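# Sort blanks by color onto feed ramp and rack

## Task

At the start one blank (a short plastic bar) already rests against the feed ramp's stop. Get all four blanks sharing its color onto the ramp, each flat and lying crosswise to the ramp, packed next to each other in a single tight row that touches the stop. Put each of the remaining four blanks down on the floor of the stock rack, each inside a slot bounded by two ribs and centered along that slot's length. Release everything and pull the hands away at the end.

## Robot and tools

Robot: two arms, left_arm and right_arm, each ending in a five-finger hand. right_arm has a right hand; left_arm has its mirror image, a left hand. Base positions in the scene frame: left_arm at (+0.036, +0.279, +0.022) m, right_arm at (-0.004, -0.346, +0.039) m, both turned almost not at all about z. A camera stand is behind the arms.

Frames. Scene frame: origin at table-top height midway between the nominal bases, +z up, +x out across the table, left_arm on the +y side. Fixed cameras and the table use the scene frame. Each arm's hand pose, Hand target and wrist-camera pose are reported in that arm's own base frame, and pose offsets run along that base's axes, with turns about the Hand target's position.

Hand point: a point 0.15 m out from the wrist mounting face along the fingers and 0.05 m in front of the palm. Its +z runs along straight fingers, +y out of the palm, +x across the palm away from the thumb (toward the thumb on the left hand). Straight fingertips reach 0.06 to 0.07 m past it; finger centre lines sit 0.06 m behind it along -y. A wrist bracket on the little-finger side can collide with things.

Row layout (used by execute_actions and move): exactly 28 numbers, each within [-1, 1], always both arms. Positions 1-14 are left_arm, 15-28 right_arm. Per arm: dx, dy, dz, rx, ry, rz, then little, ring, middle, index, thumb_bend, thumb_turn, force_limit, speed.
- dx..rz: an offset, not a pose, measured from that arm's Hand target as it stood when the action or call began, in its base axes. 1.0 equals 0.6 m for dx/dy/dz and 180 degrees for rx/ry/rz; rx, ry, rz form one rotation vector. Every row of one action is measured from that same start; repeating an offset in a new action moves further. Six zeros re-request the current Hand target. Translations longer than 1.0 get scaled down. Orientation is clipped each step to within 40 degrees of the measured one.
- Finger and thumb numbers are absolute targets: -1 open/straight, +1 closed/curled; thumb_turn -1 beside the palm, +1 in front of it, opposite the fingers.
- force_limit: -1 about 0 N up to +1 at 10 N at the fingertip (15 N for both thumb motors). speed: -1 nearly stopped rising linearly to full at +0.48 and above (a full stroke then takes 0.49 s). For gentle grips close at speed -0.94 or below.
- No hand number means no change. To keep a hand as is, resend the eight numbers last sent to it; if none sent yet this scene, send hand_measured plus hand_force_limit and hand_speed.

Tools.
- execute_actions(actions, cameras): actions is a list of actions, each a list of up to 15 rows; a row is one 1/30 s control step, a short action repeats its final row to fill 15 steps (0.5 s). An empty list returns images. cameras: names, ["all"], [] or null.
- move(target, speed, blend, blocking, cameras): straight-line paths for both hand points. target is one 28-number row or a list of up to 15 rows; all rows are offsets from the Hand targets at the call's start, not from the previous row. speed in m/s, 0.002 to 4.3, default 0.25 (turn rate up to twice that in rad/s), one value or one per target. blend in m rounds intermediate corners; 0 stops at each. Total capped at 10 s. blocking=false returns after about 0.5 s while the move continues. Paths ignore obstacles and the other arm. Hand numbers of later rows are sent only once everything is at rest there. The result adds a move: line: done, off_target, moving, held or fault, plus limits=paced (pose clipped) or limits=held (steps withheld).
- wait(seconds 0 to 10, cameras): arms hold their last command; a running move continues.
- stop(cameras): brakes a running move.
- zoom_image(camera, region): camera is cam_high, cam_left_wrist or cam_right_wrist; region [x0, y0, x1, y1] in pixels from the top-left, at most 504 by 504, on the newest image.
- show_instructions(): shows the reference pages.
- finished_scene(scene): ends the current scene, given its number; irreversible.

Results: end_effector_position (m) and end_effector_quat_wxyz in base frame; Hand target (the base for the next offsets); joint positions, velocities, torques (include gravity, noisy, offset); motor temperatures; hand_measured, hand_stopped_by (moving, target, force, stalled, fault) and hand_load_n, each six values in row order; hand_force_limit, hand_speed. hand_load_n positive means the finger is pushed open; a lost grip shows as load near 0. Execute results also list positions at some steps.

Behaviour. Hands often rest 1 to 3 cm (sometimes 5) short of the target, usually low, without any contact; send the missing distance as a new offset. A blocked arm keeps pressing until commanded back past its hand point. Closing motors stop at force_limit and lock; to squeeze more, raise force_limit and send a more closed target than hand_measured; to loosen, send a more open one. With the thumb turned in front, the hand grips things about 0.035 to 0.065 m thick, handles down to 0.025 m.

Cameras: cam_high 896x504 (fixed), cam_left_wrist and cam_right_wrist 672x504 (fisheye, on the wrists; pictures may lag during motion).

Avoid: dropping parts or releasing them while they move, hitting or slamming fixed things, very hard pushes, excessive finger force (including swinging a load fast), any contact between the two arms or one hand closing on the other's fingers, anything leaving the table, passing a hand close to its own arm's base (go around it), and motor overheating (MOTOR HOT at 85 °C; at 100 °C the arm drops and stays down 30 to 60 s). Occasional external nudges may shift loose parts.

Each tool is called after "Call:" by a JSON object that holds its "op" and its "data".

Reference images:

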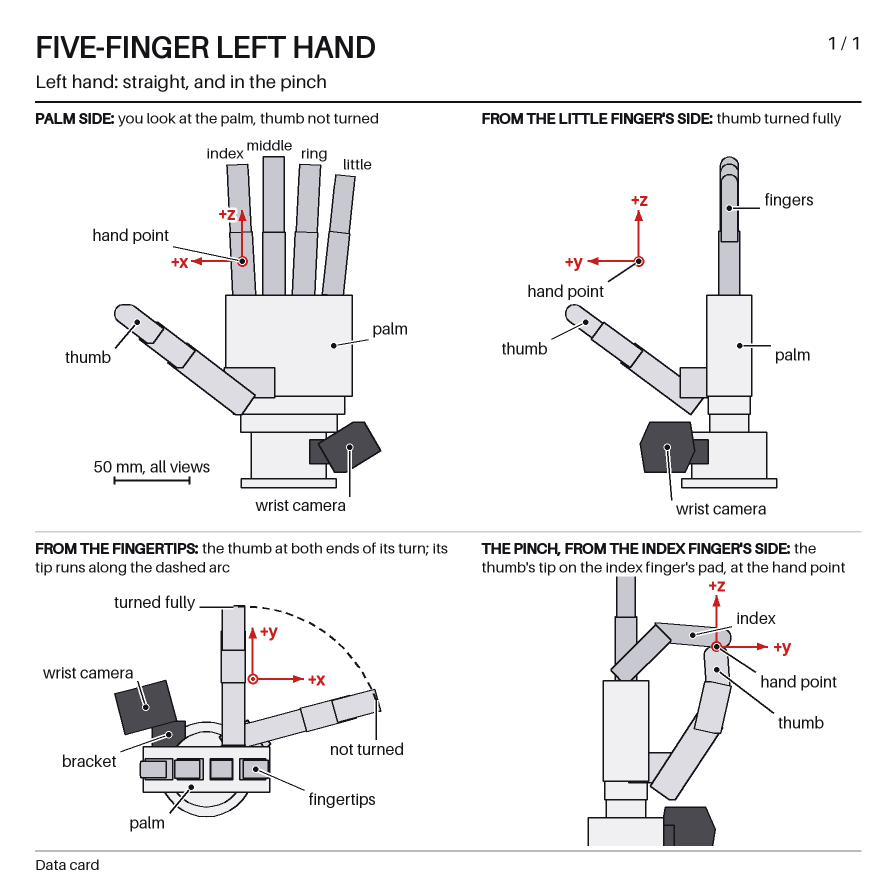

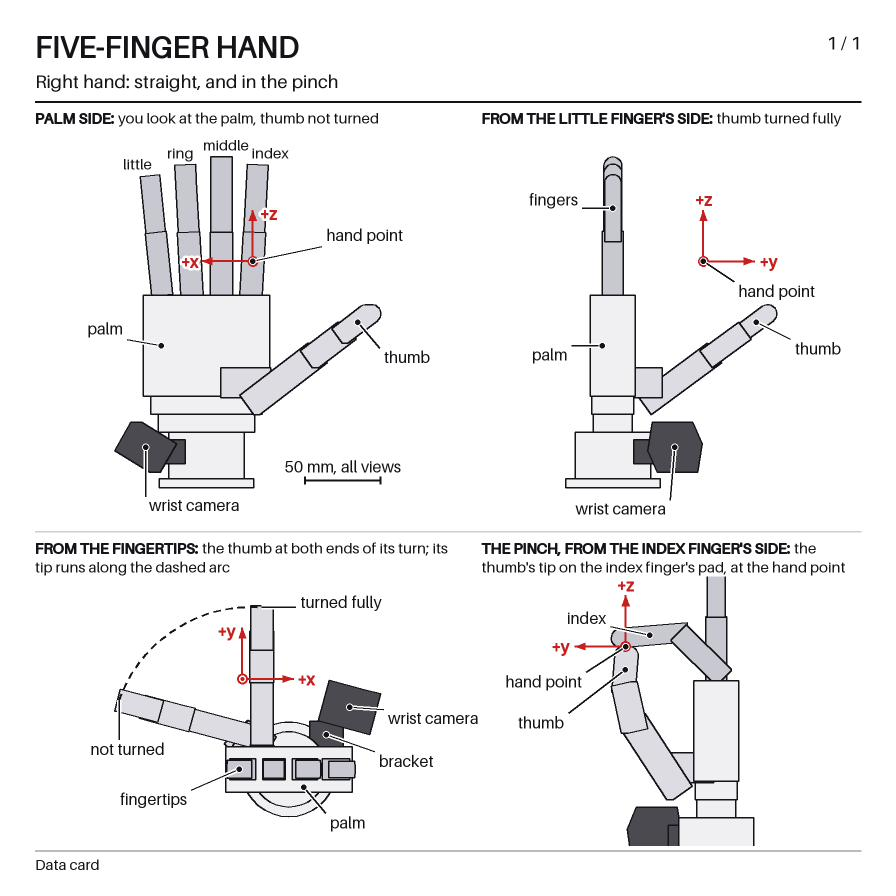

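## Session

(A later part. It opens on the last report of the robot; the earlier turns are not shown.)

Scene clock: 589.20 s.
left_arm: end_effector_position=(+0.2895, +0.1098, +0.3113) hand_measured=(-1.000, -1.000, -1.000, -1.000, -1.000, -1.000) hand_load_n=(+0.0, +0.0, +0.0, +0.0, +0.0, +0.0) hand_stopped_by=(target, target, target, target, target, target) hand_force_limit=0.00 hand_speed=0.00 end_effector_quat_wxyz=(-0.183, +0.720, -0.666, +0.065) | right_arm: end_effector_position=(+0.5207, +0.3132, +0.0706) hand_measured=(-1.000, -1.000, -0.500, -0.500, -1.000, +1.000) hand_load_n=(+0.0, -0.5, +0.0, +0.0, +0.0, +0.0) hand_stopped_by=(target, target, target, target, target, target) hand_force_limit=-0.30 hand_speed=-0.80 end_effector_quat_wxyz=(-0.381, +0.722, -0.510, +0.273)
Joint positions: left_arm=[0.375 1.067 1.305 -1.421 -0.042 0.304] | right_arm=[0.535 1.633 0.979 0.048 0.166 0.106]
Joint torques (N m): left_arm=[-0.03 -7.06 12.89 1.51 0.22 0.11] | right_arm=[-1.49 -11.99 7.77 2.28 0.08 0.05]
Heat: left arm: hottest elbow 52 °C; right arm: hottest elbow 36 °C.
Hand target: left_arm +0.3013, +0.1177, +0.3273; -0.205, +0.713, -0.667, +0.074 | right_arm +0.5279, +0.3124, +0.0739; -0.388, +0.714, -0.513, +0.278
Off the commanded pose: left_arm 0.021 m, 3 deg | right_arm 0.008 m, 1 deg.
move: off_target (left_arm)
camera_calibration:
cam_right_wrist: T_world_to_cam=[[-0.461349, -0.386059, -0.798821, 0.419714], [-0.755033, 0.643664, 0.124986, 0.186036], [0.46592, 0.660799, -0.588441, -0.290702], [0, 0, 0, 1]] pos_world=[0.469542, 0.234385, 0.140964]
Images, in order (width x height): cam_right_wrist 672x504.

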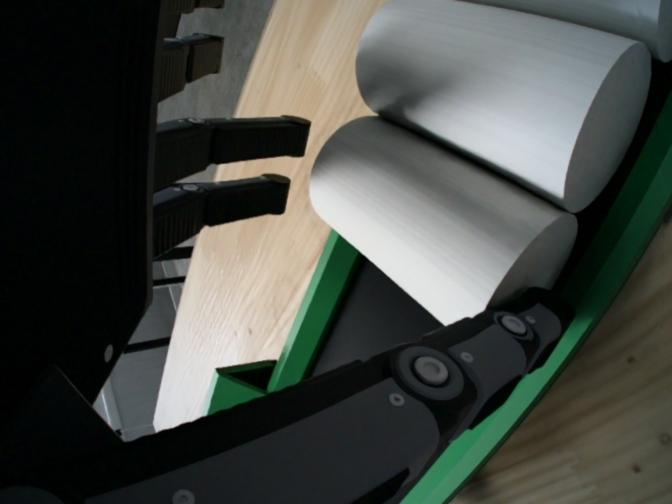

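Call:
{"op": "move", "data": {"target": [[0,0,0,0,0,0,-1,-1,-1,-1,-1,-1,0,0,-0.015,-0.004,0.03,0,0,0,-1,-1,-0.6,-0.6,-1,1,-0.3,-0.8],[0,0,0,0,0,0,-1,-1,-1,-1,-1,-1,0,0,-0.06,0.0,0.22,0,0,0.01,-1,-1,-0.6,-0.6,-1,1,-0.3,-0.8],[0,0,0,0,0,0,-1,-1,-1,-1,-1,-1,0,0,-0.47,0.18,0.18,0,0,0.04,-1,-1,-0.6,-0.6,-1,1,-0.3,-0.8],[0,0,0,0,0,0,-1,-1,-1,-1,-1,-1,0,0,-0.497,0.184,0.02,0,0,0.04,-1,-1,-0.6,-0.6,-1,1,-0.3,-0.8]], "speed": [0.06,0.15,0.2,0.12], "blend": [0.005,0.03,0.03,0], "cameras": ["cam_right_wrist","cam_high"]}}

Call:
{"op": "zoom_image", "data": {"camera": "cam_right_wrist", "region": [250, 60, 672, 380]}}

Scene clock: 596.77 s.
left_arm: end_effector_position=(+0.2895, +0.1098, +0.3113) hand_measured=(-1.000, -1.000, -1.000, -1.000, -1.000, -1.000) hand_load_n=(+0.0, +0.0, +0.0, +0.0, +0.0, +0.0) hand_stopped_by=(target, target, target, target, target, target) hand_force_limit=0.00 hand_speed=0.00 end_effector_quat_wxyz=(-0.183, +0.720, -0.666, +0.065) | right_arm: end_effector_position=(+0.2284, +0.4135, +0.0789) hand_measured=(-1.000, -1.000, -0.600, -0.600, -1.000, +1.000) hand_load_n=(+0.0, +0.0, +0.0, +0.0, +0.0, +0.0) hand_stopped_by=(target, target, target, target, target, target) hand_force_limit=-0.30 hand_speed=-0.80 end_effector_quat_wxyz=(-0.388, +0.755, -0.463, +0.255)
Joint positions: left_arm=[0.375 1.067 1.305 -1.421 -0.042 0.304] | right_arm=[1.207 1.322 0.697 -0.14 0.607 0.471]
Joint torques (N m): left_arm=[-0.03 -7.06 12.89 1.51 0.22 0.11] | right_arm=[-0.32 -7.53 7.8 2.35 0.58 0.09]
Heat: left arm: hottest elbow 52 °C; right arm: hottest elbow 36 °C.
Hand target: left_arm +0.3013, +0.1177, +0.3273; -0.205, +0.713, -0.667, +0.074 | right_arm +0.2297, +0.4227, +0.0859; -0.404, +0.745, -0.467, +0.253
Off the commanded pose: left_arm 0.021 m, 3 deg | right_arm 0.012 m, 2 deg.
move: off_target (left_arm, right_arm)
camera_calibration:
cam_right_wrist: T_world_to_cam=[[-0.41237, -0.454164, -0.789738, 0.346474], [-0.825887, 0.552263, 0.113649, -0.0454729], [0.384527, 0.6991, -0.602825, -0.211992], [0, 0, 0, 1]] pos_world=[0.186837, 0.330673, 0.150997]
Images, in order (width x height): cam_high 896x504, cam_right_wrist 672x504.

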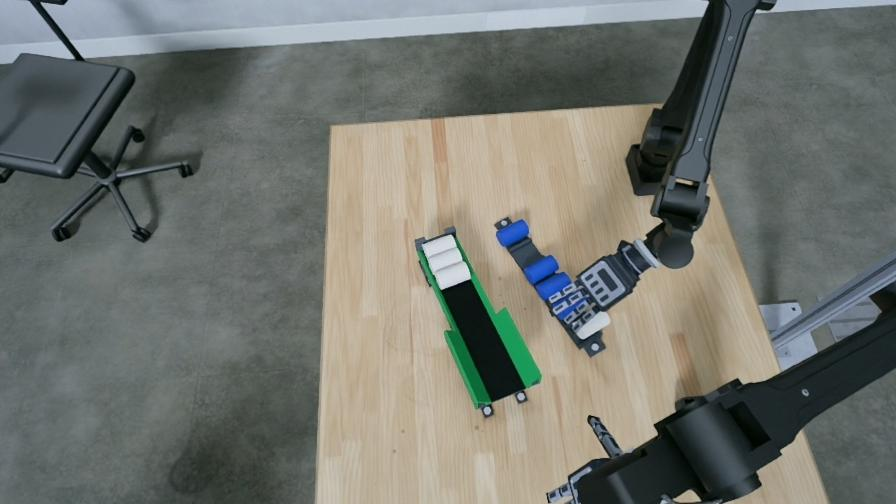

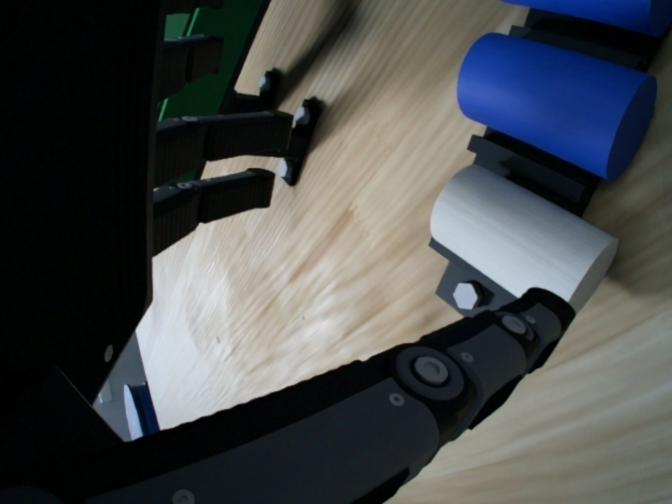

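Scaled by 1.194 from the camera's 672x504 image, which has a finer 960x720 frame.

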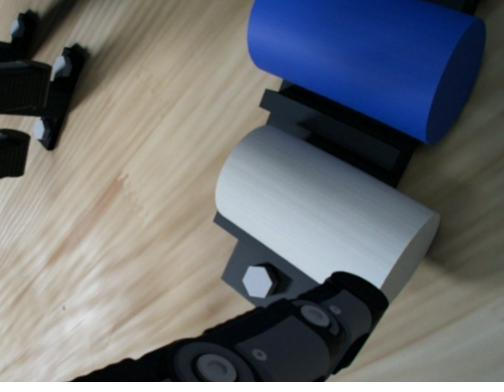

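Call:
{"op": "move", "data": {"target": [[0,0,0,0,0,0,-1,-1,-1,-1,-1,-1,0,0,-0.005,0.003,-0.107,0,0,0,-1,-1,-0.6,-0.6,-1,1,-0.3,-0.8]], "speed": [0.08], "cameras": ["cam_right_wrist"]}}

Call:
{"op": "zoom_image", "data": {"camera": "cam_right_wrist", "region": [250, 60, 672, 380]}}

Scene clock: 601.83 s.
left_arm: end_effector_position=(+0.2895, +0.1098, +0.3113) hand_measured=(-1.000, -1.000, -1.000, -1.000, -1.000, -1.000) hand_load_n=(+0.0, +0.0, +0.0, +0.0, -0.5, +0.0) hand_stopped_by=(target, target, target, target, target, target) hand_force_limit=0.00 hand_speed=0.00 end_effector_quat_wxyz=(-0.183, +0.720, -0.666, +0.065) | right_arm: end_effector_position=(+0.2265, +0.4162, +0.0165) hand_measured=(-1.000, -1.000, -0.600, -0.600, -1.000, +1.000) hand_load_n=(+0.0, +0.0, +0.0, +0.0, +0.0, +0.0) hand_stopped_by=(target, target, target, target, target, target) hand_force_limit=-0.30 hand_speed=-0.80 end_effector_quat_wxyz=(-0.390, +0.753, -0.464, +0.255)
Joint positions: left_arm=[0.375 1.067 1.305 -1.421 -0.042 0.304] | right_arm=[1.215 1.472 0.626 0.081 0.615 0.481]
Joint torques (N m): left_arm=[-0.03 -7.06 12.89 1.5 0.22 0.11] | right_arm=[-0.21 -8.23 6.49 2.33 0.59 0.08]
Heat: left arm: hottest elbow 52 °C; right arm: hottest elbow 36 °C.
Hand target: left_arm +0.3013, +0.1177, +0.3273; -0.205, +0.713, -0.667, +0.074 | right_arm +0.2267, +0.4244, +0.0216; -0.404, +0.745, -0.467, +0.253
Off the commanded pose: left_arm 0.021 m, 3 deg | right_arm 0.010 m, 2 deg.
move: off_target (left_arm)
camera_calibration:
cam_right_wrist: T_world_to_cam=[[-0.412243, -0.449801, -0.792297, 0.295718], [-0.82478, 0.553675, 0.114814, -0.0422445], [0.387032, 0.700802, -0.599236, -0.252083], [0, 0, 0, 1]] pos_world=[0.18463, 0.333065, 0.0880897]
Images, in order (width x height): cam_right_wrist 672x504.

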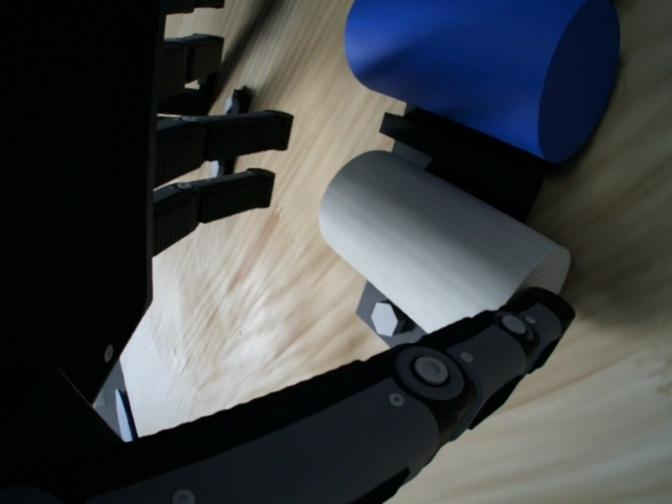

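Scaled by 1.194 from the camera's 672x504 image, which has a finer 960x720 frame.

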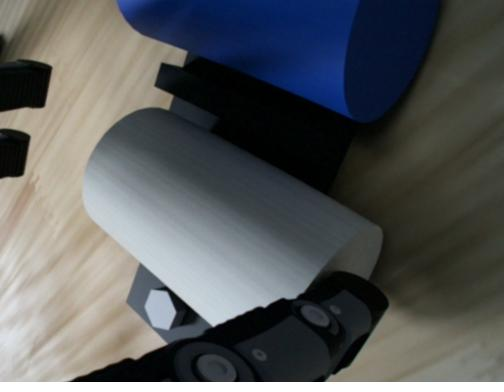

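Call:
{"op": "move", "data": {"target": [[0,0,0,0,0,0,-1,-1,-1,-1,-1,-1,0,0,-0.007,0.005,-0.003,0,0,0,-1,-1,-0.6,-0.6,-1,1,-0.3,-0.8],[0,0,0,0,0,0,-1,-1,-1,-1,-1,-1,0,0,-0.007,0.005,-0.003,0,0,0,-1,-1,0.2,0.2,-1,1,-0.3,-0.9]], "speed": [0.03,0.03], "cameras": ["cam_right_wrist"]}}

Scene clock: 606.90 s.
left_arm: end_effector_position=(+0.2895, +0.1098, +0.3113) hand_measured=(-1.000, -1.000, -1.000, -1.000, -1.000, -1.000) hand_load_n=(+0.0, +0.0, +0.0, +0.0, +0.0, +0.0) hand_stopped_by=(target, target, target, target, target, target) hand_force_limit=0.00 hand_speed=0.00 end_effector_quat_wxyz=(-0.183, +0.720, -0.666, +0.065) | right_arm: end_effector_position=(+0.2218, +0.4182, +0.0145) hand_measured=(-1.000, -1.000, -0.128, -0.126, -1.000, +1.000) hand_load_n=(+0.0, +0.0, +6.0, +3.5, +1.5, -0.5) hand_stopped_by=(target, target, force, force, target, target) hand_force_limit=-0.30 hand_speed=-0.90 end_effector_quat_wxyz=(-0.390, +0.753, -0.464, +0.255)
Joint positions: left_arm=[0.375 1.067 1.305 -1.421 -0.042 0.304] | right_arm=[1.23 1.478 0.626 0.081 0.626 0.491]
Joint torques (N m): left_arm=[-0.03 -7 12.89 1.51 0.22 0.11] | right_arm=[-0.21 -8.06 6.68 2.25 0.57 0.07]
Motor temperatures (°C): left_arm=[24 24 52 20 23 22] | right_arm=[23 26 35 22 21 20]
Heat: left arm: hottest elbow 52 °C; right arm: hottest elbow 35 °C.
Hand target: left_arm +0.3013, +0.1177, +0.3273; -0.205, +0.713, -0.667, +0.074 | right_arm +0.2224, +0.4275, +0.0198; -0.404, +0.745, -0.467, +0.253
Off the commanded pose: left_arm 0.021 m, 3 deg | right_arm 0.011 m, 2 deg.
move: off_target (left_arm, right_arm)
camera_calibration:
cam_right_wrist: T_world_to_cam=[[-0.410989, -0.450288, -0.792672, 0.29311], [-0.825306, 0.55312, 0.113703, -0.0466787], [0.387244, 0.700928, -0.598951, -0.253039], [0, 0, 0, 1]] pos_world=[0.179929, 0.335165, 0.0860897]
Images, in order (width x height): cam_right_wrist 672x504.

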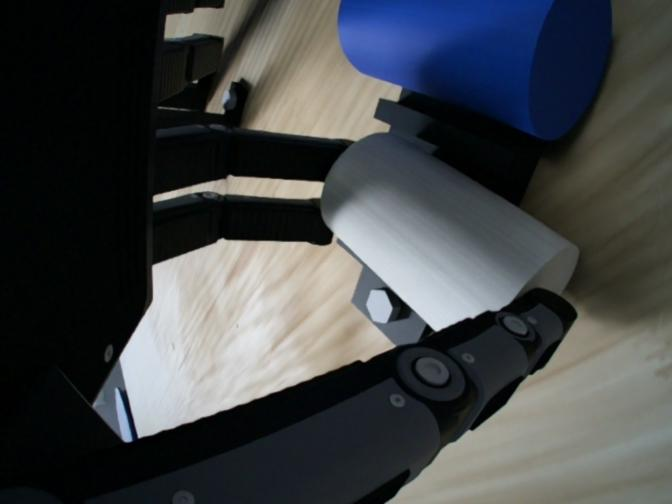

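Call:
{"op": "move", "data": {"target": [[0,0,0,0,0,0,-1,-1,-1,-1,-1,-1,0,0,0,0,0.167,0,0,0,-1,-1,0.2,0.2,-1,1,-0.3,-0.9],[0,0,0,0,0,0,-1,-1,-1,-1,-1,-1,0,0,0.2,-0.05,0.33,0,0,-0.02,-1,-1,0.2,0.2,-1,1,-0.3,-0.9],[0,0,0,0,0,0,-1,-1,-1,-1,-1,-1,0,0,0.485,-0.122,0.28,0,0,-0.04,-1,-1,0.2,0.2,-1,1,-0.3,-0.9],[0,0,0,0,0,0,-1,-1,-1,-1,-1,-1,0,0,0.494,-0.127,0.15,0,0,-0.04,-1,-1,0.2,0.2,-1,1,-0.3,-0.9]], "speed": [0.1,0.2,0.2,0.12], "blend": [0.03,0.03,0.02,0], "cameras": ["cam_right_wrist"]}}

Scene clock: 614.17 s.
left_arm: end_effector_position=(+0.2895, +0.1098, +0.3113) hand_measured=(-1.000, -1.000, -1.000, -1.000, -1.000, -1.000) hand_load_n=(+0.0, +0.0, +0.0, +0.0, +0.5, +0.0) hand_stopped_by=(target, target, target, target, target, target) hand_force_limit=0.00 hand_speed=0.00 end_effector_quat_wxyz=(-0.183, +0.720, -0.666, +0.065) | right_arm: end_effector_position=(+0.5061, +0.3496, +0.0943) hand_measured=(-1.000, -1.000, -0.128, -0.126, -1.000, +1.000) hand_load_n=(+0.0, +0.0, +6.0, +4.0, +1.5, -0.5) hand_stopped_by=(target, target, force, force, target, target) hand_force_limit=-0.30 hand_speed=-0.90 end_effector_quat_wxyz=(-0.369, +0.723, -0.519, +0.267)
Joint positions: left_arm=[0.375 1.067 1.305 -1.421 -0.042 0.304] | right_arm=[0.615 1.617 1.053 -0.082 0.236 0.171]
Joint torques (N m): left_arm=[-0.09 -7.06 12.89 1.5 0.22 0.11] | right_arm=[-1.73 -13.1 8.72 2.7 -0.06 -0.19]
Heat: left arm: hottest elbow 52 °C; right arm: hottest elbow 36 °C.
Hand target: left_arm +0.3013, +0.1177, +0.3273; -0.205, +0.713, -0.667, +0.074 | right_arm +0.5189, +0.3512, +0.1098; -0.387, +0.714, -0.513, +0.278
Off the commanded pose: left_arm 0.021 m, 3 deg | right_arm 0.020 m, 3 deg.
move: off_target (left_arm, right_arm)
camera_calibration:
cam_right_wrist: T_world_to_cam=[[-0.489255, -0.384657, -0.782732, 0.457977], [-0.7421, 0.655091, 0.141927, 0.136466], [0.458167, 0.650304, -0.60596, -0.284698], [0, 0, 0, 1]] pos_world=[0.455778, 0.271907, 0.16659]
Images, in order (width x height): cam_right_wrist 672x504.

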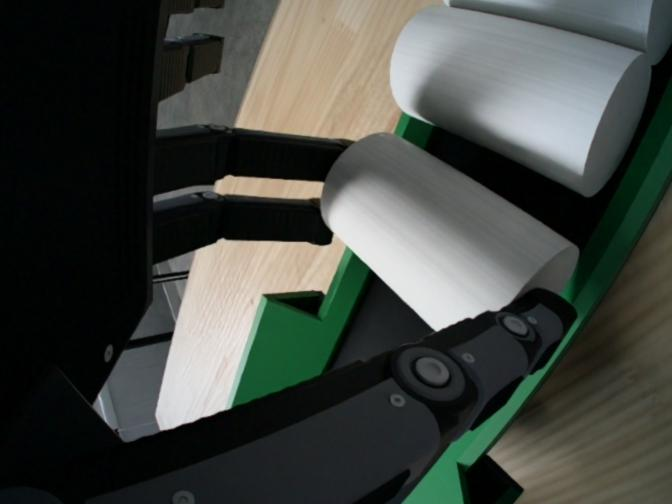

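Call:
{"op": "move", "data": {"target": [[0,0,0,0,0,0,-1,-1,-1,-1,-1,-1,0,0,-0.001,-0.003,-0.03,0,0,0,-1,-1,0.2,0.2,-1,1,-0.3,-0.9],[0,0,0,0,0,0,-1,-1,-1,-1,-1,-1,0,0,-0.003,-0.008,-0.047,0,0,0,-1,-1,0.2,0.2,-1,1,-0.3,-0.9]], "speed": [0.06,0.03], "blend": [0.005,0], "cameras": ["cam_right_wrist"]}}

Scene clock: 616.83 s.
left_arm: end_effector_position=(+0.2895, +0.1098, +0.3113) hand_measured=(-1.000, -1.000, -1.000, -1.000, -1.000, -1.000) hand_load_n=(+0.0, +0.0, +0.0, +0.0, +0.0, +0.0) hand_stopped_by=(target, target, target, target, target, target) hand_force_limit=0.00 hand_speed=0.00 end_effector_quat_wxyz=(-0.183, +0.720, -0.666, +0.065) | right_arm: end_effector_position=(+0.5094, +0.3482, +0.0806) hand_measured=(-1.000, -1.000, -0.128, -0.126, -1.000, +1.000) hand_load_n=(+0.0, +0.0, +5.5, +3.5, +1.5, -1.0) hand_stopped_by=(target, target, force, force, target, target) hand_force_limit=-0.30 hand_speed=-0.90 end_effector_quat_wxyz=(-0.381, +0.717, -0.517, +0.271)
Joint positions: left_arm=[0.375 1.067 1.305 -1.421 -0.042 0.304] | right_arm=[0.609 1.638 1.02 0.001 0.232 0.168]
Joint torques (N m): left_arm=[-0.03 -7.06 12.89 1.51 0.22 0.11] | right_arm=[-1.67 -11.99 7.65 2.56 -0.08 -0.19]
Heat: left arm: hottest elbow 52 °C; right arm: hottest elbow 36 °C.
Hand target: left_arm +0.3013, +0.1177, +0.3273; -0.205, +0.713, -0.667, +0.074 | right_arm +0.5172, +0.3464, +0.0817; -0.388, +0.714, -0.513, +0.278
Off the commanded pose: left_arm 0.021 m, 3 deg | right_arm 0.008 m, 1 deg.
move: off_target (left_arm)
camera_calibration:
cam_right_wrist: T_world_to_cam=[[-0.47153, -0.371442, -0.799806, 0.436118], [-0.744877, 0.653242, 0.135771, 0.144271], [0.472036, 0.659777, -0.584702, -0.305747], [0, 0, 0, 1]] pos_world=[0.457431, 0.269473, 0.150451]
Images, in order (width x height): cam_right_wrist 672x504.

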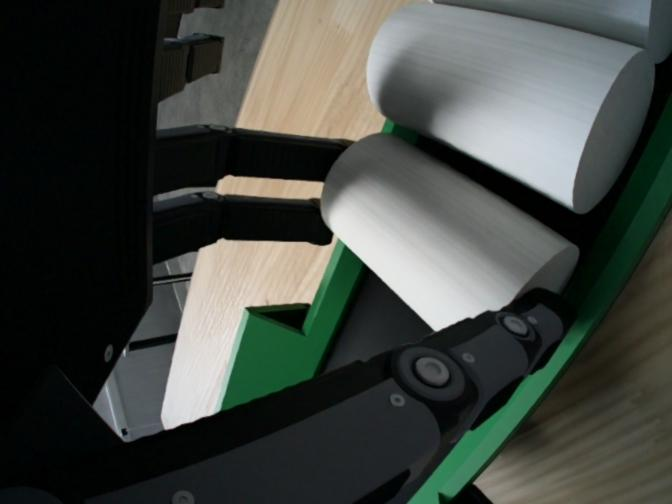

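Call:
{"op": "move", "data": {"target": [[0,0,0,0,0,0,-1,-1,-1,-1,-1,-1,0,0,0,0,0.003,0,0,0,-1,-1,-0.5,-0.5,-1,1,-0.3,-0.8]], "speed": [0.03], "cameras": ["cam_right_wrist"]}}

Call:
{"op": "move", "data": {"target": [[0,0,0,0,0,0,-1,-1,-1,-1,-1,-1,0,0,-0.015,-0.004,0.03,0,0,0,-1,-1,-0.6,-0.6,-1,1,-0.3,-0.8],[0,0,0,0,0,0,-1,-1,-1,-1,-1,-1,0,0,-0.1,-0.05,0.25,0,0,0.01,-1,-1,-0.6,-0.6,-1,1,-0.3,-0.8],[0,0,0,0,0,0,-1,-1,-1,-1,-1,-1,0,0,-0.35,-0.28,0.28,0,0,0.04,-1,-1,-0.6,-0.6,-1,1,-0.3,-0.8]], "speed": [0.06,0.15,0.2], "blend": [0.005,0.03,0], "cameras": ["cam_right_wrist","cam_high"]}}

Call:
{"op": "zoom_image", "data": {"camera": "cam_high", "region": [400, 200, 620, 370]}}

Scene clock: 620.97 s.
left_arm: end_effector_position=(+0.2895, +0.1098, +0.3113) hand_measured=(-1.000, -1.000, -1.000, -1.000, -1.000, -1.000) hand_load_n=(+0.0, +0.0, -0.5, +0.0, +0.0, +0.0) hand_stopped_by=(target, target, target, target, target, target) hand_force_limit=0.00 hand_speed=0.00 end_effector_quat_wxyz=(-0.183, +0.720, -0.666, +0.065) | right_arm: end_effector_position=(+0.5083, +0.3474, +0.0783) hand_measured=(-1.000, -1.000, -0.500, -0.500, -1.000, +1.000) hand_load_n=(+0.0, +0.0, +0.0, +0.0, +0.0, +0.0) hand_stopped_by=(target, target, target, target, target, target) hand_force_limit=-0.30 hand_speed=-0.80 end_effector_quat_wxyz=(-0.379, +0.718, -0.517, +0.271)
Joint positions: left_arm=[0.375 1.067 1.305 -1.421 -0.042 0.304] | right_arm=[0.609 1.639 1.017 0.001 0.232 0.166]
Joint torques (N m): left_arm=[-0.03 -7 12.89 1.5 0.22 0.11] | right_arm=[-1.67 -12.4 7.99 2.41 -0.08 -0.19]
Heat: left arm: hottest elbow 52 °C; right arm: hottest elbow 36 °C.
Hand target: left_arm +0.3013, +0.1177, +0.3273; -0.205, +0.713, -0.667, +0.074 | right_arm +0.5171, +0.3464, +0.0835; -0.388, +0.714, -0.513, +0.278
Off the commanded pose: left_arm 0.021 m, 3 deg | right_arm 0.010 m, 1 deg.
move: off_target (left_arm)
camera_calibration:
cam_right_wrist: T_world_to_cam=[[-0.473633, -0.374694, -0.797042, 0.435397], [-0.745004, 0.653116, 0.135676, 0.144497], [0.469724, 0.65806, -0.588486, -0.303943], [0, 0, 0, 1]] pos_world=[0.456638, 0.26878, 0.148559]
Images, in order (width x height): cam_right_wrist 672x504.

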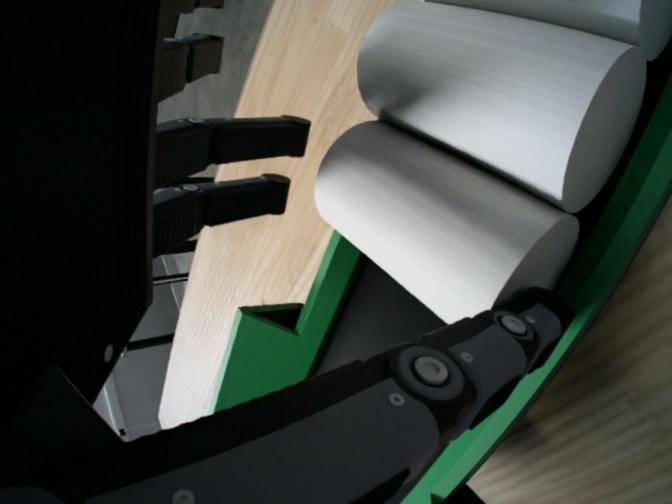

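Scene clock: 624.47 s.
left_arm: end_effector_position=(+0.2895, +0.1098, +0.3113) hand_measured=(-1.000, -1.000, -1.000, -1.000, -1.000, -1.000) hand_load_n=(+0.0, +0.0, +0.0, +0.5, +0.0, +0.0) hand_stopped_by=(target, target, target, target, target, target) hand_force_limit=0.00 hand_speed=0.00 end_effector_quat_wxyz=(-0.183, +0.720, -0.666, +0.065) | right_arm: end_effector_position=(+0.3069, +0.1826, +0.2502) hand_measured=(-1.000, -1.000, -0.600, -0.600, -1.000, +1.000) hand_load_n=(+0.0, +0.0, +0.0, +0.0, +0.0, +0.0) hand_stopped_by=(target, target, target, target, target, target) hand_force_limit=-0.30 hand_speed=-0.80 end_effector_quat_wxyz=(-0.408, +0.743, -0.469, +0.249)
Joint positions: left_arm=[0.375 1.067 1.305 -1.421 -0.042 0.304] | right_arm=[0.444 0.719 0.759 -0.614 -0.012 0.007]
Joint torques (N m): left_arm=[-0.03 -7.06 12.89 1.51 0.22 0.11] | right_arm=[-1.67 -2.08 9.5 1.2 -0.19 -0.2]
Heat: left arm: hottest elbow 52 °C; right arm: hottest elbow 36 °C.
Hand target: left_arm +0.3013, +0.1177, +0.3273; -0.205, +0.713, -0.667, +0.074 | right_arm +0.3071, +0.1784, +0.2516; -0.404, +0.745, -0.467, +0.253
Off the commanded pose: left_arm 0.021 m, 3 deg | right_arm 0.004 m, 1 deg.
move: off_target (left_arm)
camera_calibration:
cam_right_wrist: T_world_to_cam=[[-0.406242, -0.414339, -0.814427, 0.406267], [-0.823642, 0.552007, 0.130006, 0.122827], [0.395703, 0.72361, -0.565515, 0.00532114], [0, 0, 0, 1]] pos_world=[0.264103, 0.0966801, 0.317916]
Images, in order (width x height): cam_high 896x504, cam_right_wrist 672x504.

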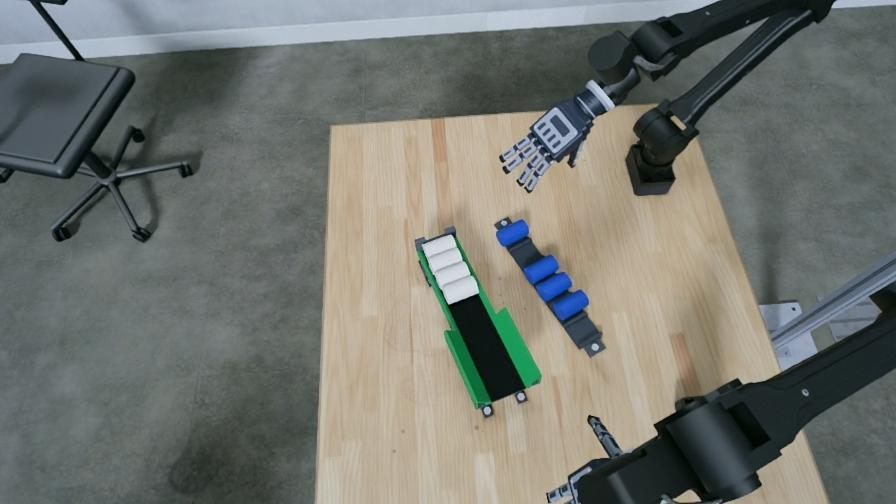

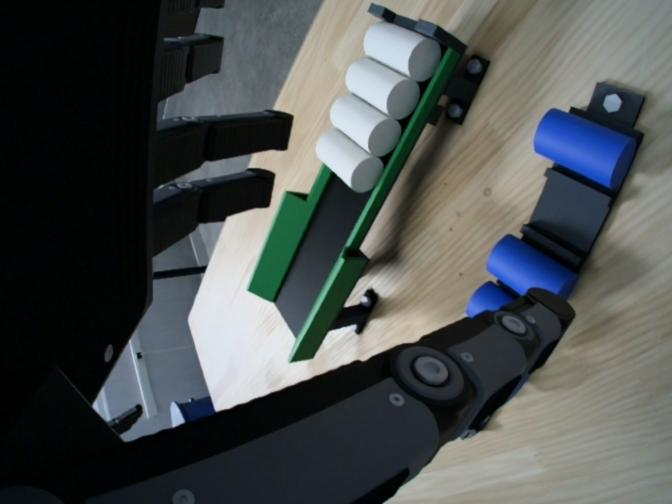

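Scaled by 2.291 from the camera's 896x504 image, which has a finer 1280x720 frame.

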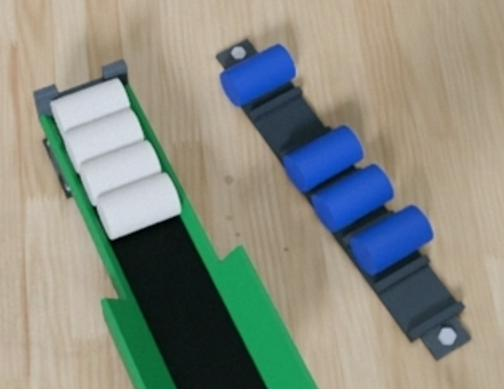

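Call:
{"op": "finished_scene", "data": {"scene": 1}}

The scene is finished: the task was done.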